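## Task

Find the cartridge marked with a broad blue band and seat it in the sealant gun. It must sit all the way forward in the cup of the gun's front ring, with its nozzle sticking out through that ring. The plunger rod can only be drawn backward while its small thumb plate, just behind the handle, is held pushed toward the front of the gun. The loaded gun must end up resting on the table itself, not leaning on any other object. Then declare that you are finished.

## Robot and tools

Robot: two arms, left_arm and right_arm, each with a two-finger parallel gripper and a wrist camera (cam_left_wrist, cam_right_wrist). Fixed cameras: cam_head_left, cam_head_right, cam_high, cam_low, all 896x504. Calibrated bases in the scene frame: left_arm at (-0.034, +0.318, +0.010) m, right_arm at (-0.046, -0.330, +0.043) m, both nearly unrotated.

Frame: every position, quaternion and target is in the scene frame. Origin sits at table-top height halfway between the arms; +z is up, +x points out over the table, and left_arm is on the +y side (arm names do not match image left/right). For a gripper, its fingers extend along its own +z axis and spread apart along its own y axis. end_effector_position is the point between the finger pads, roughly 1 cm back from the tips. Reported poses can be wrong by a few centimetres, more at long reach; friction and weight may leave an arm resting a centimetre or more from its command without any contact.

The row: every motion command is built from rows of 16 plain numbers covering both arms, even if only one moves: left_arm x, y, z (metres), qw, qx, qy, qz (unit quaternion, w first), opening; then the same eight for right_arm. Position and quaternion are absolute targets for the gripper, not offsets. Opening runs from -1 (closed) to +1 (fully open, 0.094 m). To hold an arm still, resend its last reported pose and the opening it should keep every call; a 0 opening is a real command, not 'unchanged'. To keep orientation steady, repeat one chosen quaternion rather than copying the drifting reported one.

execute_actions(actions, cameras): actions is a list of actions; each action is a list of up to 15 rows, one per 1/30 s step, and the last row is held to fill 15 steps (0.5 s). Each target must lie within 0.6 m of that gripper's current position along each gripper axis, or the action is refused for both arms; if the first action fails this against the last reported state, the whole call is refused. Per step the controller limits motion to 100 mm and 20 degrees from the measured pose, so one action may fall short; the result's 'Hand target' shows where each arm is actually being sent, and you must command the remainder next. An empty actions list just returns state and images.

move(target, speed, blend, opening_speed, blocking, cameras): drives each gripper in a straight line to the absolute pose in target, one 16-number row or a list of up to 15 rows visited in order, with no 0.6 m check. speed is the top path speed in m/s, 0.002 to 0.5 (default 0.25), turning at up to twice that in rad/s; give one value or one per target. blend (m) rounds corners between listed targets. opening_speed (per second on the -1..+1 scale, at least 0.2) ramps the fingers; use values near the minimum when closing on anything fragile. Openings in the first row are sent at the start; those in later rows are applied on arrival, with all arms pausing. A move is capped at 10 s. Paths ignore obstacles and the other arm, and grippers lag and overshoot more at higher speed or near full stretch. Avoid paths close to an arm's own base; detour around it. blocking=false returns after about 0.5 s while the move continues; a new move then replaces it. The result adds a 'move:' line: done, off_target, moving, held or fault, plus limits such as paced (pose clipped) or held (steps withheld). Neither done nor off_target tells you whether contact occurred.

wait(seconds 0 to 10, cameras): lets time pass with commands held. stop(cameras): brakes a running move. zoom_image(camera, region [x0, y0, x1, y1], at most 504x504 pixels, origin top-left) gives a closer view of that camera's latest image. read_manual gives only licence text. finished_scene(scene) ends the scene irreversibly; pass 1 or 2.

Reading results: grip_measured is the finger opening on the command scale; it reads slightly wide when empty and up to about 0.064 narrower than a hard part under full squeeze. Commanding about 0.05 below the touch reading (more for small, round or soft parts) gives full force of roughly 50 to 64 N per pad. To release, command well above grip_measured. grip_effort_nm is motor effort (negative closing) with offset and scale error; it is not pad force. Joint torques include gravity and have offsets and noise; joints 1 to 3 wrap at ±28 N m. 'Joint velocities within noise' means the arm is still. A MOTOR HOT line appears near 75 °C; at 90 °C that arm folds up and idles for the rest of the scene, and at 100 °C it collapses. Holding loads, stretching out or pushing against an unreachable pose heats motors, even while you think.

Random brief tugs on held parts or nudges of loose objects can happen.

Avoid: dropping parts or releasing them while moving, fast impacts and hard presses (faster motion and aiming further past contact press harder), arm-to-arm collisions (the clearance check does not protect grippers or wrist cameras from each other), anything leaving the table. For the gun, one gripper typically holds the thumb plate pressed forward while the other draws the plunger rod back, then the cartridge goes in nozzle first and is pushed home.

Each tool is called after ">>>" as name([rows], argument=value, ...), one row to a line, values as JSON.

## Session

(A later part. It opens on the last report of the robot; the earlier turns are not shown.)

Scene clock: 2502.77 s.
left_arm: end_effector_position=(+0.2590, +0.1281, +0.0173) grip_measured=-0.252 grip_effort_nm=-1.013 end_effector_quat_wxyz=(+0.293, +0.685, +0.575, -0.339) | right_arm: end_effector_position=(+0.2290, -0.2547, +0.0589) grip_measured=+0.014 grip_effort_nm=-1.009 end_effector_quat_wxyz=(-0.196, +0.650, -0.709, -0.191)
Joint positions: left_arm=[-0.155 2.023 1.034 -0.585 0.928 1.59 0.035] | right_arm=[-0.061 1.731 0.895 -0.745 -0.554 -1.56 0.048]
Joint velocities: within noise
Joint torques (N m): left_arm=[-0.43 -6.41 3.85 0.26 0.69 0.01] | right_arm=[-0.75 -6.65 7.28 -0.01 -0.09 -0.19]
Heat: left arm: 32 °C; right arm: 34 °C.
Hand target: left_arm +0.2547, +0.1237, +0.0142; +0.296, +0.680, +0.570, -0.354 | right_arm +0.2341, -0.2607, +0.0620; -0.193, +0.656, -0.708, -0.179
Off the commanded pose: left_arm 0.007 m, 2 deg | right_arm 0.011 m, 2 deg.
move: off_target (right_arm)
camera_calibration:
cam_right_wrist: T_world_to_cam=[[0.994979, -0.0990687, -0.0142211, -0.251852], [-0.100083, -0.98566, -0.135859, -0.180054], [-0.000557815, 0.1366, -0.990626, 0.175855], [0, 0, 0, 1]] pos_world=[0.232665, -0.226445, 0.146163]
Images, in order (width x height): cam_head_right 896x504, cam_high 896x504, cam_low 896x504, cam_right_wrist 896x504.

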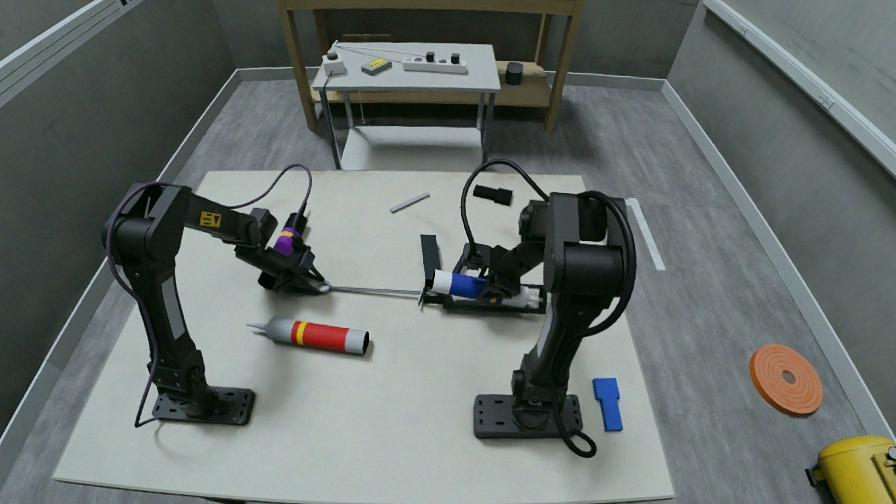

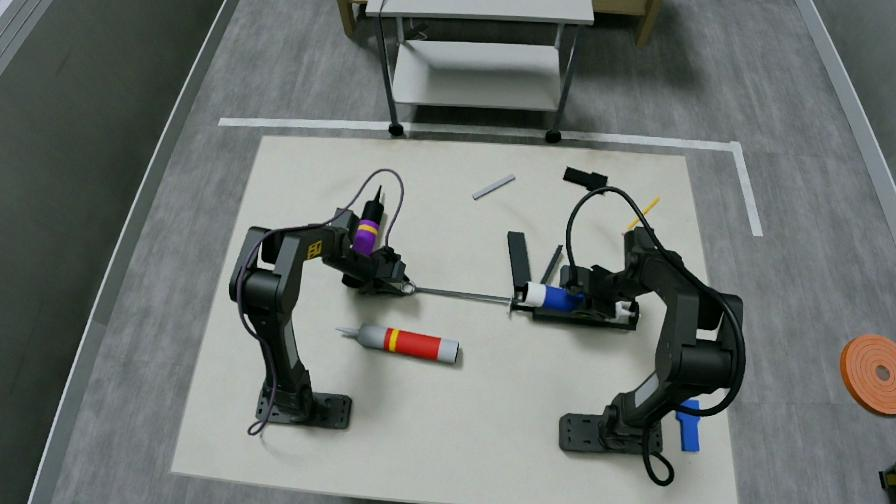

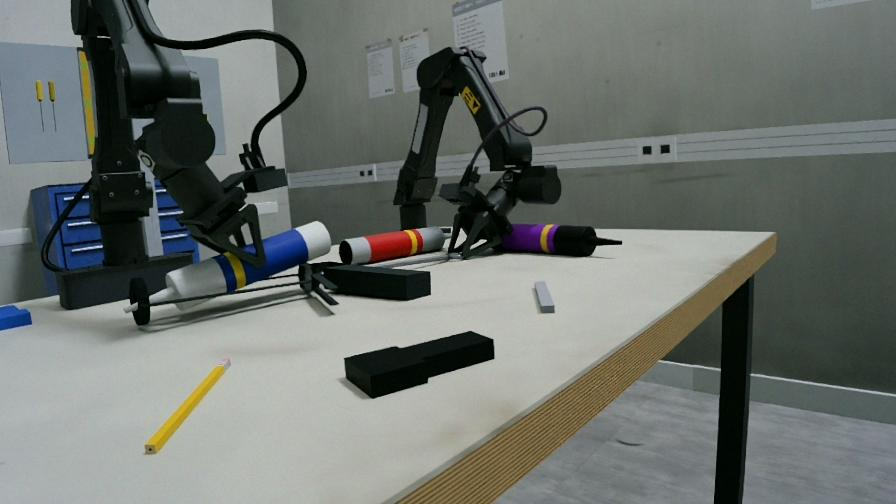

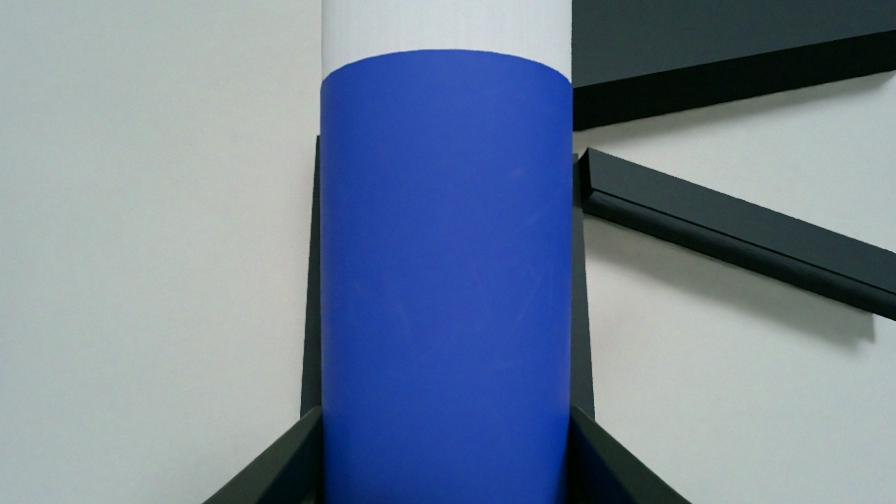

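>>> move([
  [0.2548,0.1235,0.014,0.2968,0.6796,0.5702,-0.3537,-0.6,0.233,-0.272,0.062,0.1939,-0.6518,0.7112,0.1777,-0.2],
], speed=0.03, cameras=["cam_high","cam_low","cam_head_right","cam_right_wrist"])

>>> zoom_image(camera="cam_low", region=[110, 190, 350, 340])

>>> zoom_image(camera="cam_high", region=[500, 250, 660, 340])

Scene clock: 2513.13 s.
left_arm: end_effector_position=(+0.2590, +0.1281, +0.0173) grip_measured=-0.252 grip_effort_nm=-1.009 end_effector_quat_wxyz=(+0.293, +0.685, +0.575, -0.339) | right_arm: end_effector_position=(+0.2300, -0.2711, +0.0578) grip_measured=+0.014 grip_effort_nm=-1.009 end_effector_quat_wxyz=(+0.196, -0.643, +0.718, +0.182)
Joint positions: left_arm=[-0.155 2.023 1.034 -0.585 0.928 1.59 0.035] | right_arm=[-0.114 1.731 0.895 -0.756 -0.542 -1.594 0.048]
Joint velocities: within noise
Joint torques (N m): left_arm=[-0.64 -6.64 3.81 0.29 0.71 0.03] | right_arm=[-0.57 -6.54 7.35 -0.11 -0.19 -0.21]
Heat: left arm: 32 °C; right arm: 34 °C.
Hand target: left_arm +0.2547, +0.1237, +0.0142; +0.296, +0.680, +0.570, -0.354 | right_arm +0.2336, -0.2747, +0.0620; +0.195, -0.648, +0.715, +0.177
Off the commanded pose: left_arm 0.007 m, 2 deg | right_arm 0.005 m, 1 deg.
move: done
camera_calibration:
cam_right_wrist: T_world_to_cam=[[0.992288, -0.123739, -0.0072416, -0.260957], [-0.123677, -0.984515, -0.124234, -0.1912], [0.00824324, 0.124172, -0.992226, 0.171705], [0, 0, 0, 1]] pos_world=[0.233883, -0.241851, 0.144727]
Images, in order (width x height): cam_head_right 896x504, cam_high 896x504, cam_low 896x504, cam_right_wrist 896x504.

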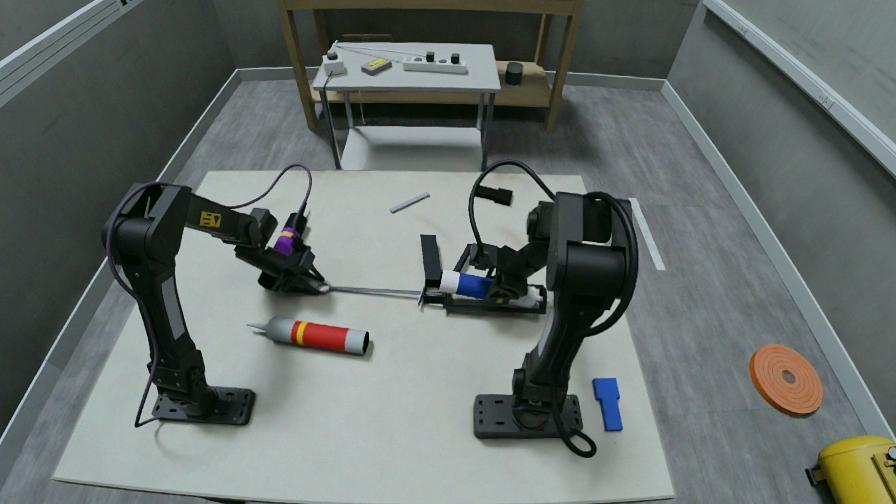

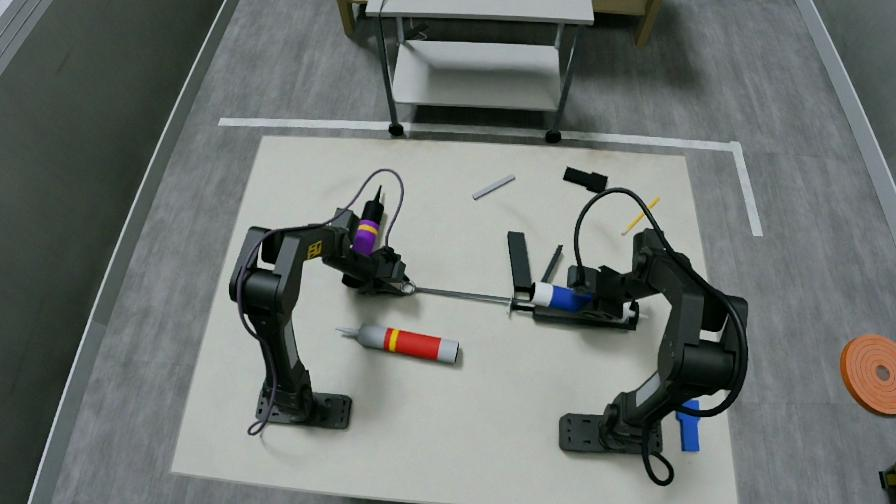

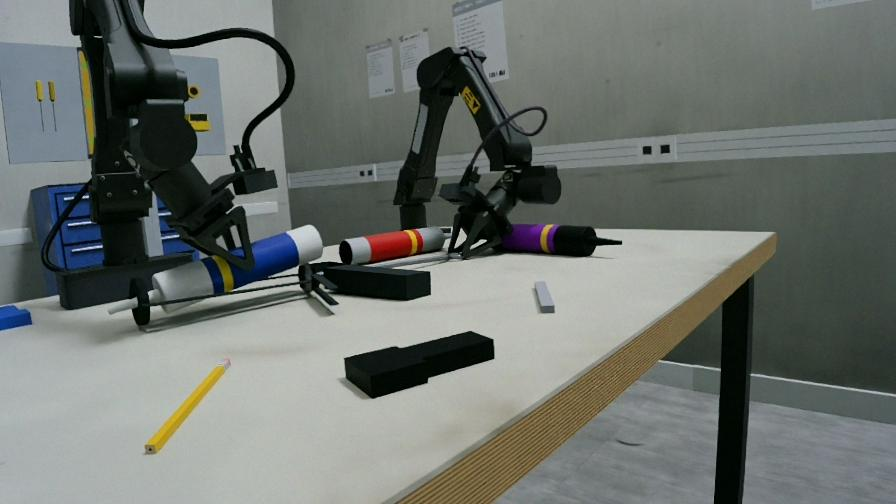

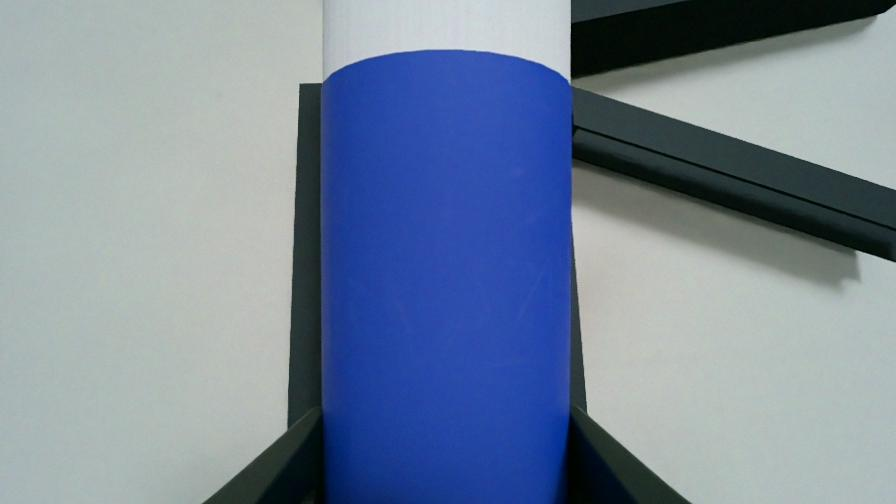

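Scaled by 2.100 from the camera's 896x504 image, which has a finer 1280x720 frame.

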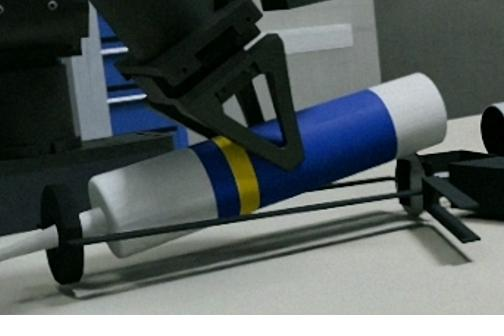

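Scaled by 3.150 from the camera's 896x504 image, which has a finer 1280x720 frame.

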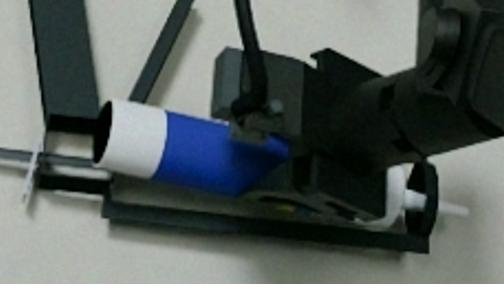

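>>> move([
  [0.2548,0.1235,0.014,0.2968,0.6796,0.5702,-0.3537,-0.6,0.2295,-0.279,0.060,0.1784,-0.6555,0.7153,0.1634,-0.2],
  [0.2548,0.1235,0.014,0.2968,0.6796,0.5702,-0.3537,-0.6,0.229,-0.286,0.056,0.1784,-0.6555,0.7153,0.1634,-0.2],
], speed=0.03, cameras=["cam_high","cam_low","cam_head_right","cam_right_wrist"])

>>> zoom_image(camera="cam_low", region=[110, 190, 350, 340])

>>> zoom_image(camera="cam_high", region=[500, 250, 660, 340])

Scene clock: 2555.27 s.
left_arm: end_effector_position=(+0.2590, +0.1281, +0.0173) grip_measured=-0.252 grip_effort_nm=-1.013 end_effector_quat_wxyz=(+0.293, +0.685, +0.575, -0.339) | right_arm: end_effector_position=(+0.2294, -0.2795, +0.0551) grip_measured=+0.014 grip_effort_nm=-1.004 end_effector_quat_wxyz=(-0.188, +0.651, -0.715, -0.170)
Joint positions: left_arm=[-0.155 2.023 1.034 -0.585 0.928 1.59 0.035] | right_arm=[-0.128 1.731 0.895 -0.759 -0.511 -1.625 0.048]
Joint velocities: within noise
Joint torques (N m): left_arm=[-0.55 -6.64 3.93 0.28 0.73 0] | right_arm=[-0.7 -6.64 6.28 -0.11 -0.05 -0.21]
Heat: left arm: 31 °C; right arm: 34 °C.
Hand target: left_arm +0.2547, +0.1237, +0.0142; +0.296, +0.680, +0.570, -0.354 | right_arm +0.2287, -0.2853, +0.0560; +0.178, -0.656, +0.715, +0.164
Off the commanded pose: left_arm 0.007 m, 2 deg | right_arm 0.007 m, 1 deg.
move: done
camera_calibration:
cam_right_wrist: T_world_to_cam=[[0.99387, -0.110462, 0.00460883, -0.258697], [-0.109541, -0.989513, -0.0941524, -0.206169], [0.0149607, 0.0930703, -0.995547, 0.159991], [0, 0, 0, 1]] pos_world=[0.232134, -0.247473, 0.141059]
Images, in order (width x height): cam_head_right 896x504, cam_high 896x504, cam_low 896x504, cam_right_wrist 896x504.

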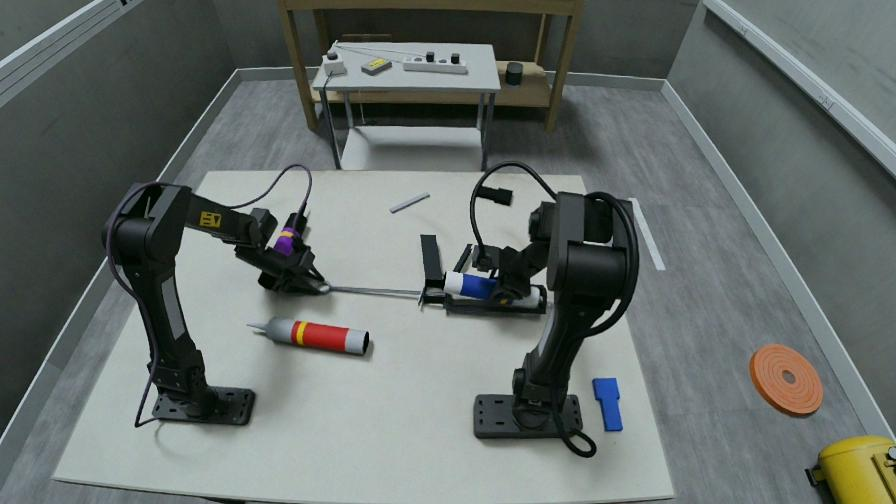

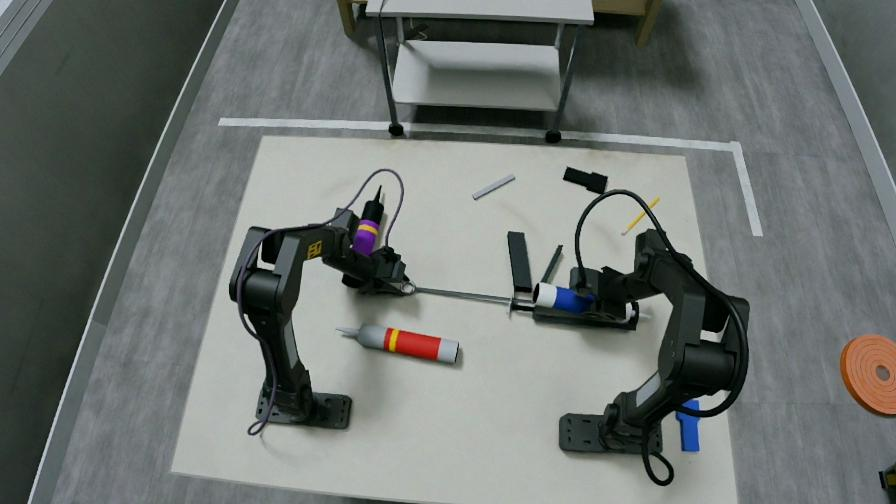

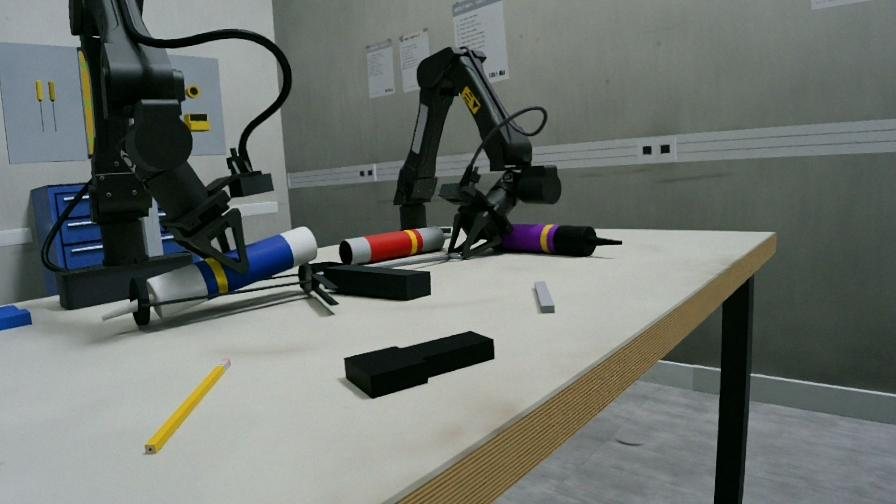

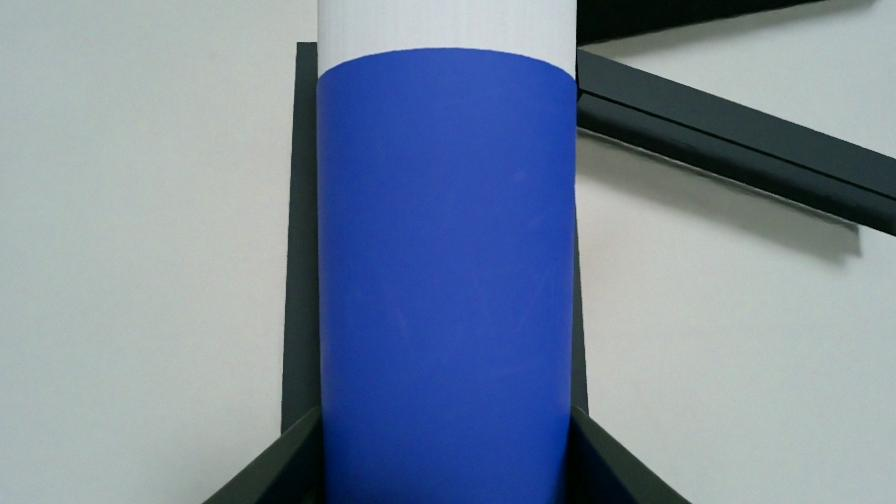

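Scaled by 2.100 from the camera's 896x504 image, which has a finer 1280x720 frame.

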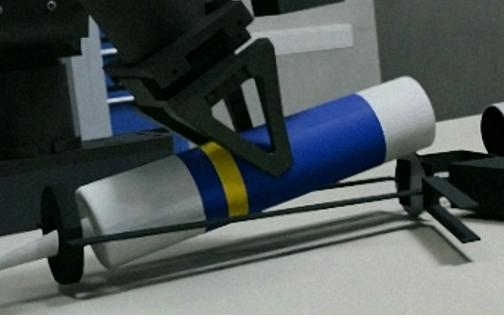

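Scaled by 3.150 from the camera's 896x504 image, which has a finer 1280x720 frame.

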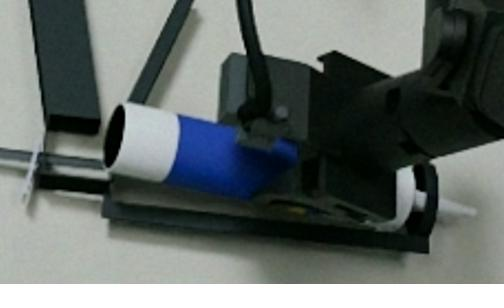

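>>> move([
  [0.2548,0.1235,0.014,0.2968,0.6796,0.5702,-0.3537,-0.6,0.224,-0.284,0.056,0.1784,-0.6555,0.7153,0.1634,-0.2],
  [0.2548,0.1235,0.014,0.2968,0.6796,0.5702,-0.3537,-0.6,0.224,-0.291,0.054,0.172,-0.6571,0.7169,0.1572,-0.2],
], speed=0.03, cameras=["cam_high","cam_low","cam_head_right","cam_right_wrist"])

>>> zoom_image(camera="cam_low", region=[110, 190, 350, 340])

>>> zoom_image(camera="cam_high", region=[500, 250, 660, 340])

Scene clock: 2586.77 s.
left_arm: end_effector_position=(+0.2590, +0.1281, +0.0173) grip_measured=-0.252 grip_effort_nm=-1.018 end_effector_quat_wxyz=(+0.293, +0.685, +0.575, -0.339) | right_arm: end_effector_position=(+0.2295, -0.2821, +0.0545) grip_measured=+0.014 grip_effort_nm=-1.004 end_effector_quat_wxyz=(-0.187, +0.653, -0.715, -0.166)
Joint positions: left_arm=[-0.155 2.023 1.034 -0.585 0.928 1.59 0.035] | right_arm=[-0.134 1.731 0.895 -0.759 -0.505 -1.632 0.048]
Joint velocities: within noise
Joint torques (N m): left_arm=[-0.66 -6.57 3.84 0.3 0.69 0.03] | right_arm=[-0.7 -7.66 4.81 -0.1 0.06 -0.24]
Heat: left arm: 31 °C; right arm: 34 °C.
Hand target: left_arm +0.2547, +0.1237, +0.0142; +0.296, +0.680, +0.570, -0.354 | right_arm +0.2238, -0.2889, +0.0541; +0.172, -0.659, +0.715, +0.158
Off the commanded pose: left_arm 0.007 m, 2 deg | right_arm 0.010 m, 2 deg.
move: done
camera_calibration:
cam_right_wrist: T_world_to_cam=[[0.99393, -0.109713, 0.0081376, -0.259129], [-0.108578, -0.990178, -0.088082, -0.209546], [0.0177214, 0.0866637, -0.99608, 0.157292], [0, 0, 0, 1]] pos_world=[0.232016, -0.249549, 0.140327]
Images, in order (width x height): cam_head_right 896x504, cam_high 896x504, cam_low 896x504, cam_right_wrist 896x504.

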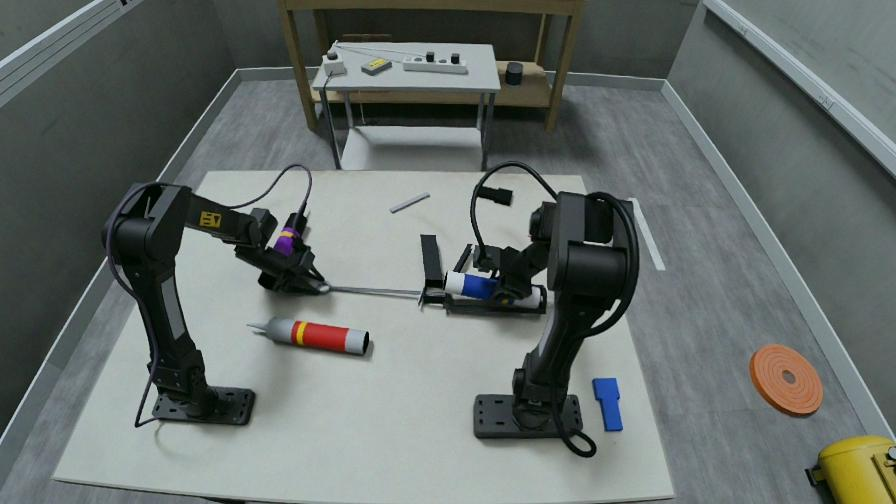

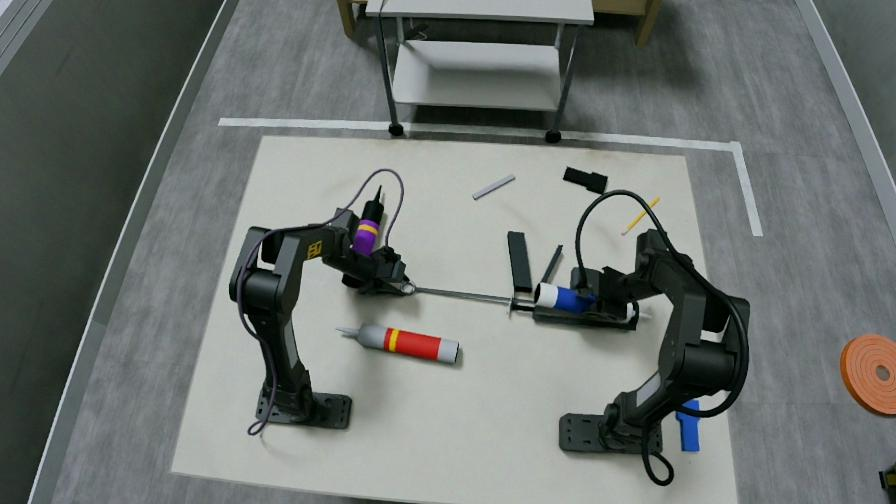

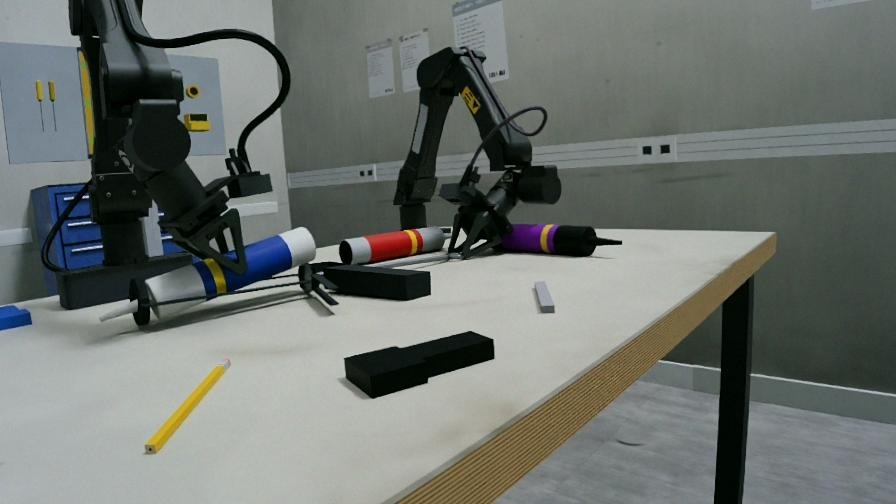

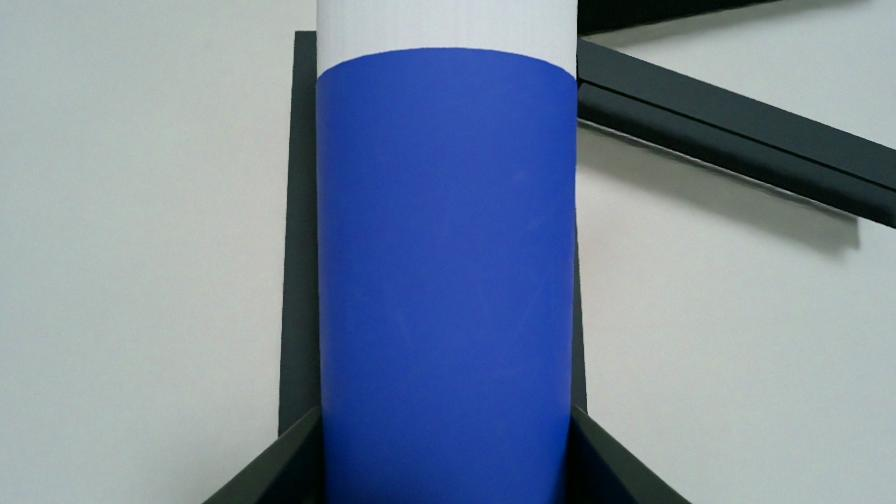

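Scaled by 2.100 from the camera's 896x504 image, which has a finer 1280x720 frame.

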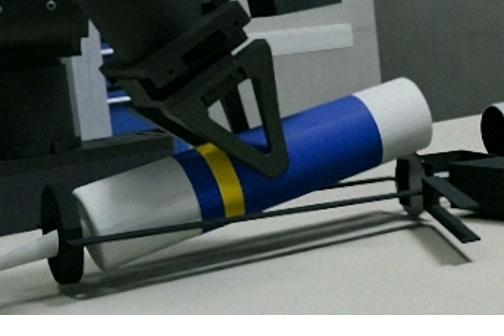

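Scaled by 3.150 from the camera's 896x504 image, which has a finer 1280x720 frame.

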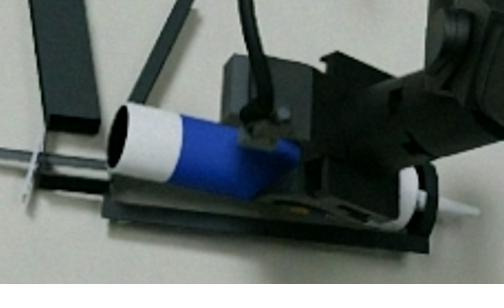

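>>> move([
  [0.2548,0.1235,0.014,0.2968,0.6796,0.5702,-0.3537,-0.6,0.220,-0.290,0.056,0.172,-0.6571,0.7169,0.1572,-0.2],
  [0.2548,0.1235,0.014,0.2968,0.6796,0.5702,-0.3537,-0.6,0.221,-0.297,0.054,0.172,-0.6571,0.7169,0.1572,-0.2],
], speed=0.03, cameras=["cam_high","cam_low","cam_head_right","cam_right_wrist"])

>>> zoom_image(camera="cam_low", region=[110, 190, 350, 340])

>>> zoom_image(camera="cam_high", region=[500, 250, 660, 340])

Scene clock: 2608.57 s.
left_arm: end_effector_position=(+0.2580, +0.1268, +0.0166) grip_measured=-0.252 grip_effort_nm=-1.018 end_effector_quat_wxyz=(+0.292, +0.687, +0.573, -0.339) | right_arm: end_effector_position=(+0.2241, -0.2950, +0.0502) grip_measured=+0.014 grip_effort_nm=-1.004 end_effector_quat_wxyz=(-0.172, +0.658, -0.716, -0.155)
Joint positions: left_arm=[-0.16 2.024 1.033 -0.582 0.928 1.59 0.035] | right_arm=[-0.162 1.728 0.886 -0.77 -0.465 -1.671 0.048]
Joint velocities: within noise
Joint torques (N m): left_arm=[-0.59 -6.87 3.79 0.26 0.7 0.01] | right_arm=[-0.87 -7.66 5.14 -0.13 -0.26 -0.17]
Heat: left arm: 31 °C; right arm: 34 °C.
Hand target: left_arm +0.2535, +0.1224, +0.0141; +0.295, +0.681, +0.569, -0.354 | right_arm +0.2211, -0.2966, +0.0540; -0.173, +0.659, -0.715, -0.156
Off the commanded pose: left_arm 0.005 m, 2 deg | right_arm 0.005 m, 0 deg.
move: done
camera_calibration:
cam_right_wrist: T_world_to_cam=[[0.994774, -0.101861, 0.00702656, -0.252923], [-0.101393, -0.993618, -0.0494335, -0.227787], [0.012017, 0.0484628, -0.998753, 0.144327], [0, 0, 0, 1]] pos_world=[0.226771, -0.25909, 0.134664]
Images, in order (width x height): cam_head_right 896x504, cam_high 896x504, cam_low 896x504, cam_right_wrist 896x504.

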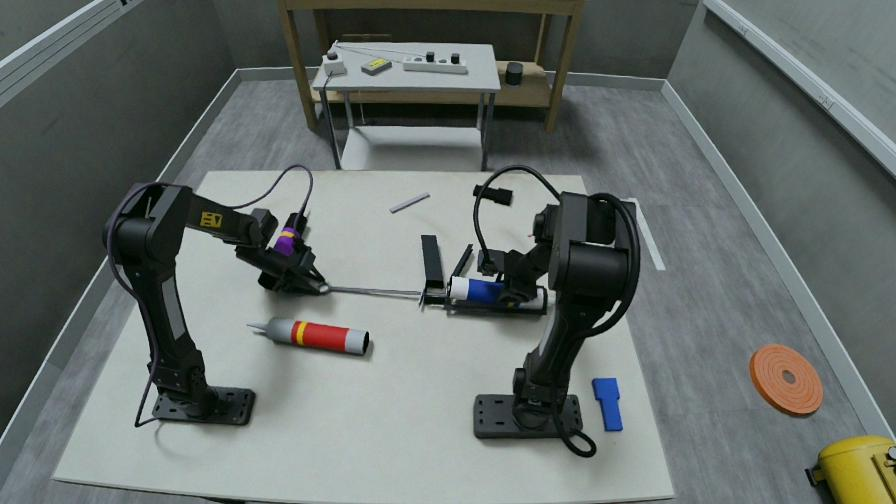

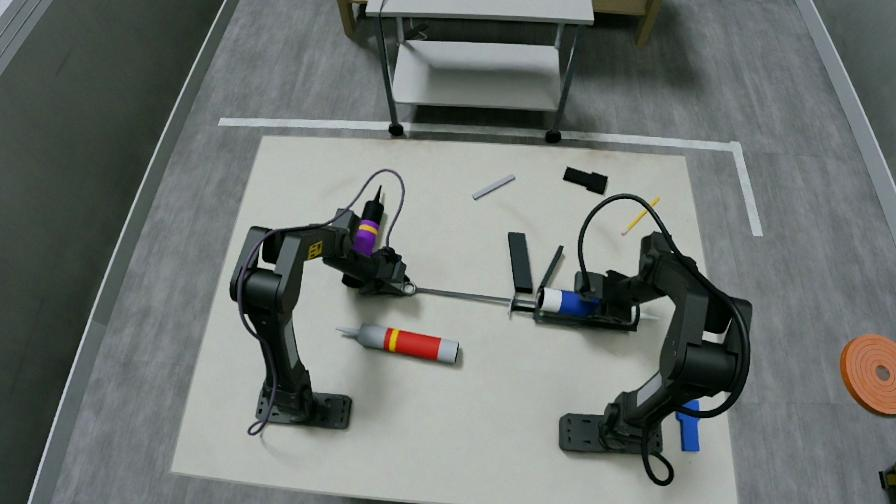

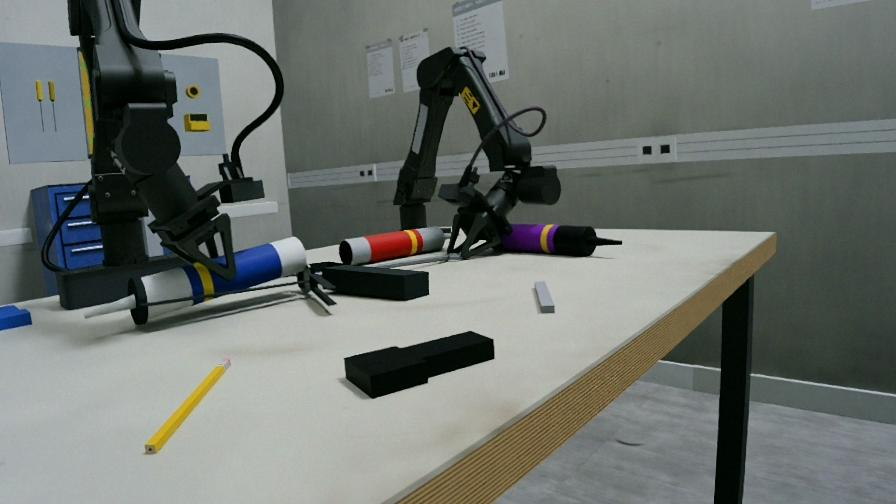

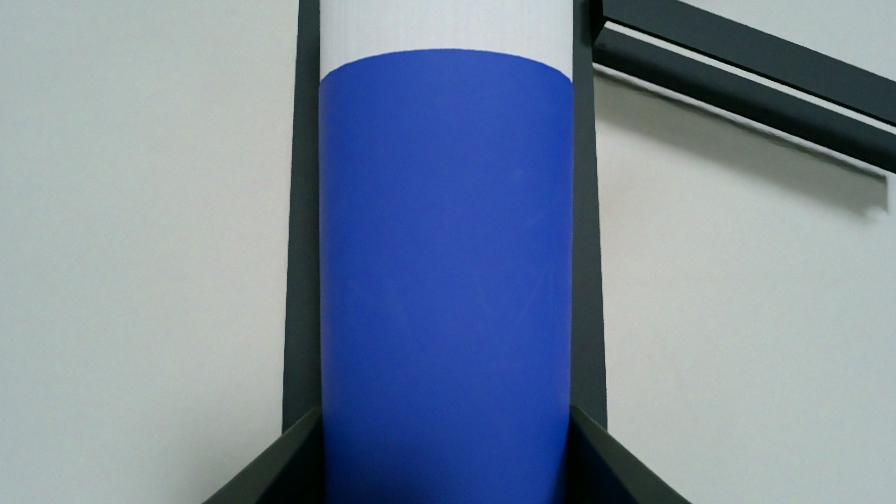

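Scaled by 2.100 from the camera's 896x504 image, which has a finer 1280x720 frame.

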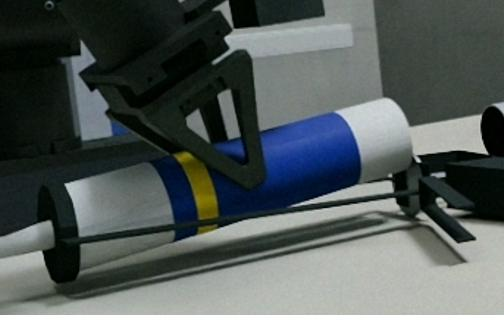

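Scaled by 3.150 from the camera's 896x504 image, which has a finer 1280x720 frame.

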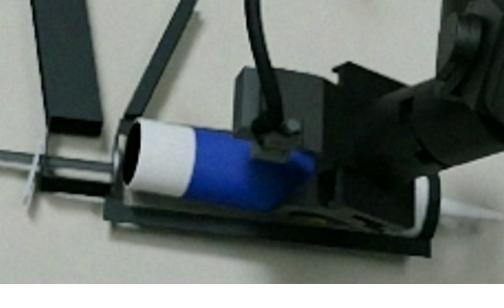

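>>> move([
  [0.2548,0.1235,0.014,0.2968,0.6796,0.5702,-0.3537,-0.6,0.221,-0.298,0.046,0.1412,-0.66,0.7266,0.1282,-0.2],
], speed=0.03, cameras=["cam_high","cam_low","cam_head_right","cam_right_wrist"])

>>> zoom_image(camera="cam_low", region=[110, 190, 350, 340])

>>> zoom_image(camera="cam_high", region=[500, 250, 660, 340])

Scene clock: 2626.63 s.
left_arm: end_effector_position=(+0.2576, +0.1258, +0.0166) grip_measured=-0.252 grip_effort_nm=-1.018 end_effector_quat_wxyz=(+0.292, +0.688, +0.572, -0.339) | right_arm: end_effector_position=(+0.2201, -0.2963, +0.0417) grip_measured=+0.013 grip_effort_nm=-1.004 end_effector_quat_wxyz=(-0.141, +0.667, -0.719, -0.137)
Joint positions: left_arm=[-0.163 2.024 1.033 -0.581 0.928 1.59 0.035] | right_arm=[-0.125 1.728 0.871 -0.749 -0.395 -1.64 0.048]
Joint velocities: within noise
Joint torques (N m): left_arm=[-0.13 -6.74 4.04 0.21 0.73 -0.01] | right_arm=[0.09 -8.39 4.86 0.1 -0.11 0.17]
Heat: left arm: 30 °C; right arm: 33 °C.
Hand target: left_arm +0.2542, +0.1228, +0.0142; +0.296, +0.680, +0.569, -0.354 | right_arm +0.2210, -0.2978, +0.0459; -0.142, +0.662, -0.725, -0.128
Off the commanded pose: left_arm 0.004 m, 2 deg | right_arm 0.005 m, 2 deg.
move: done
camera_calibration:
cam_right_wrist: T_world_to_cam=[[0.995917, -0.09019, -0.00391807, -0.245345], [-0.0900855, -0.9957, 0.0215801, -0.235951], [-0.00584753, -0.021139, -0.999759, 0.119335], [0, 0, 0, 1]] pos_world=[0.223785, -0.254541, 0.123437]
Images, in order (width x height): cam_head_right 896x504, cam_high 896x504, cam_low 896x504, cam_right_wrist 896x504.

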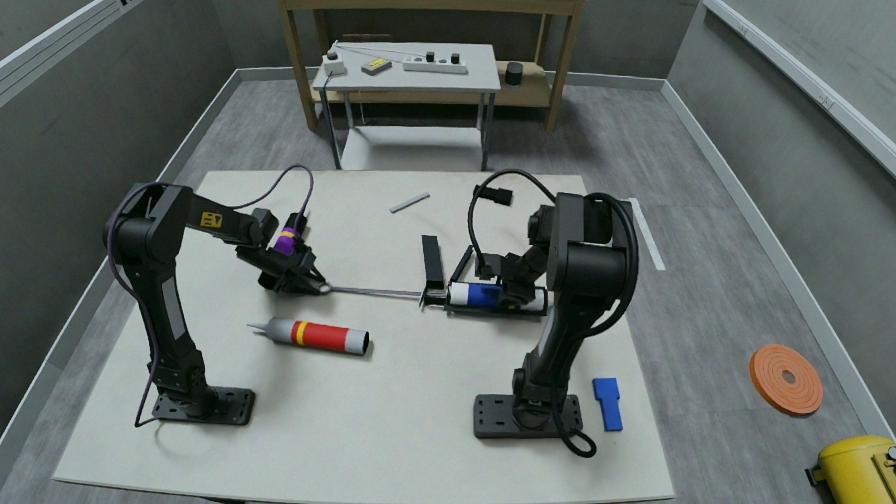

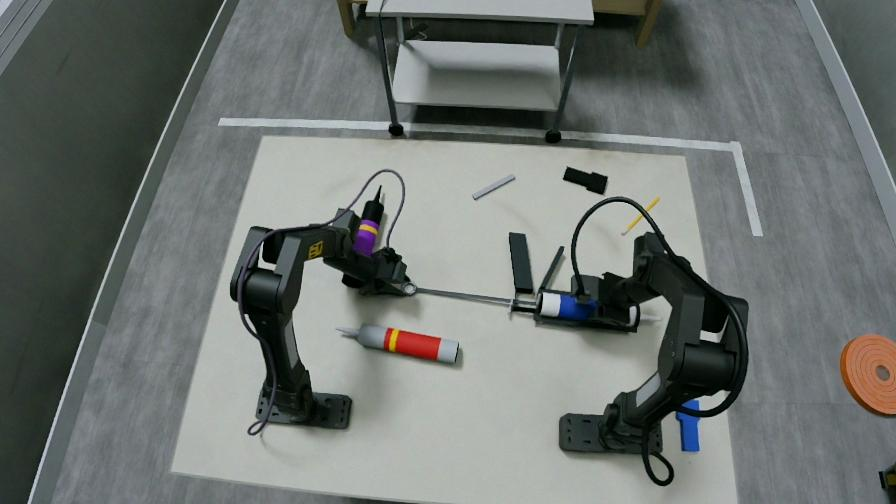

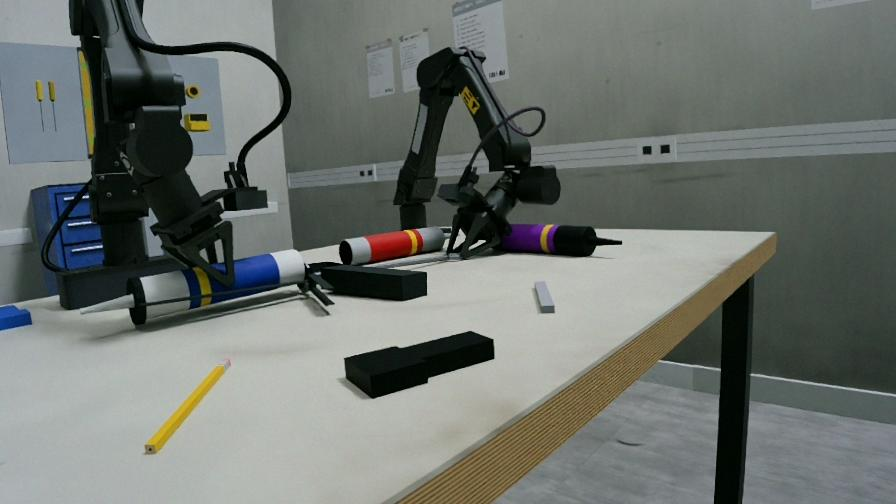

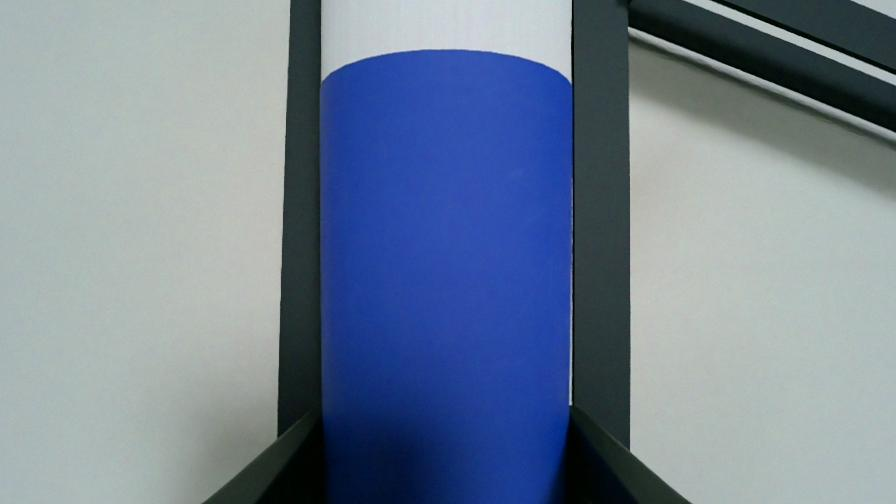

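Scaled by 2.100 from the camera's 896x504 image, which has a finer 1280x720 frame.

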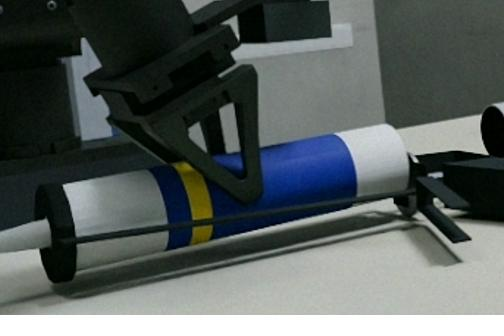

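Scaled by 3.150 from the camera's 896x504 image, which has a finer 1280x720 frame.

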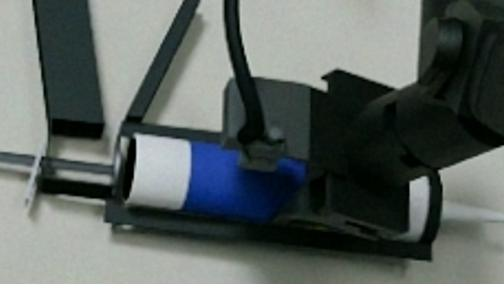

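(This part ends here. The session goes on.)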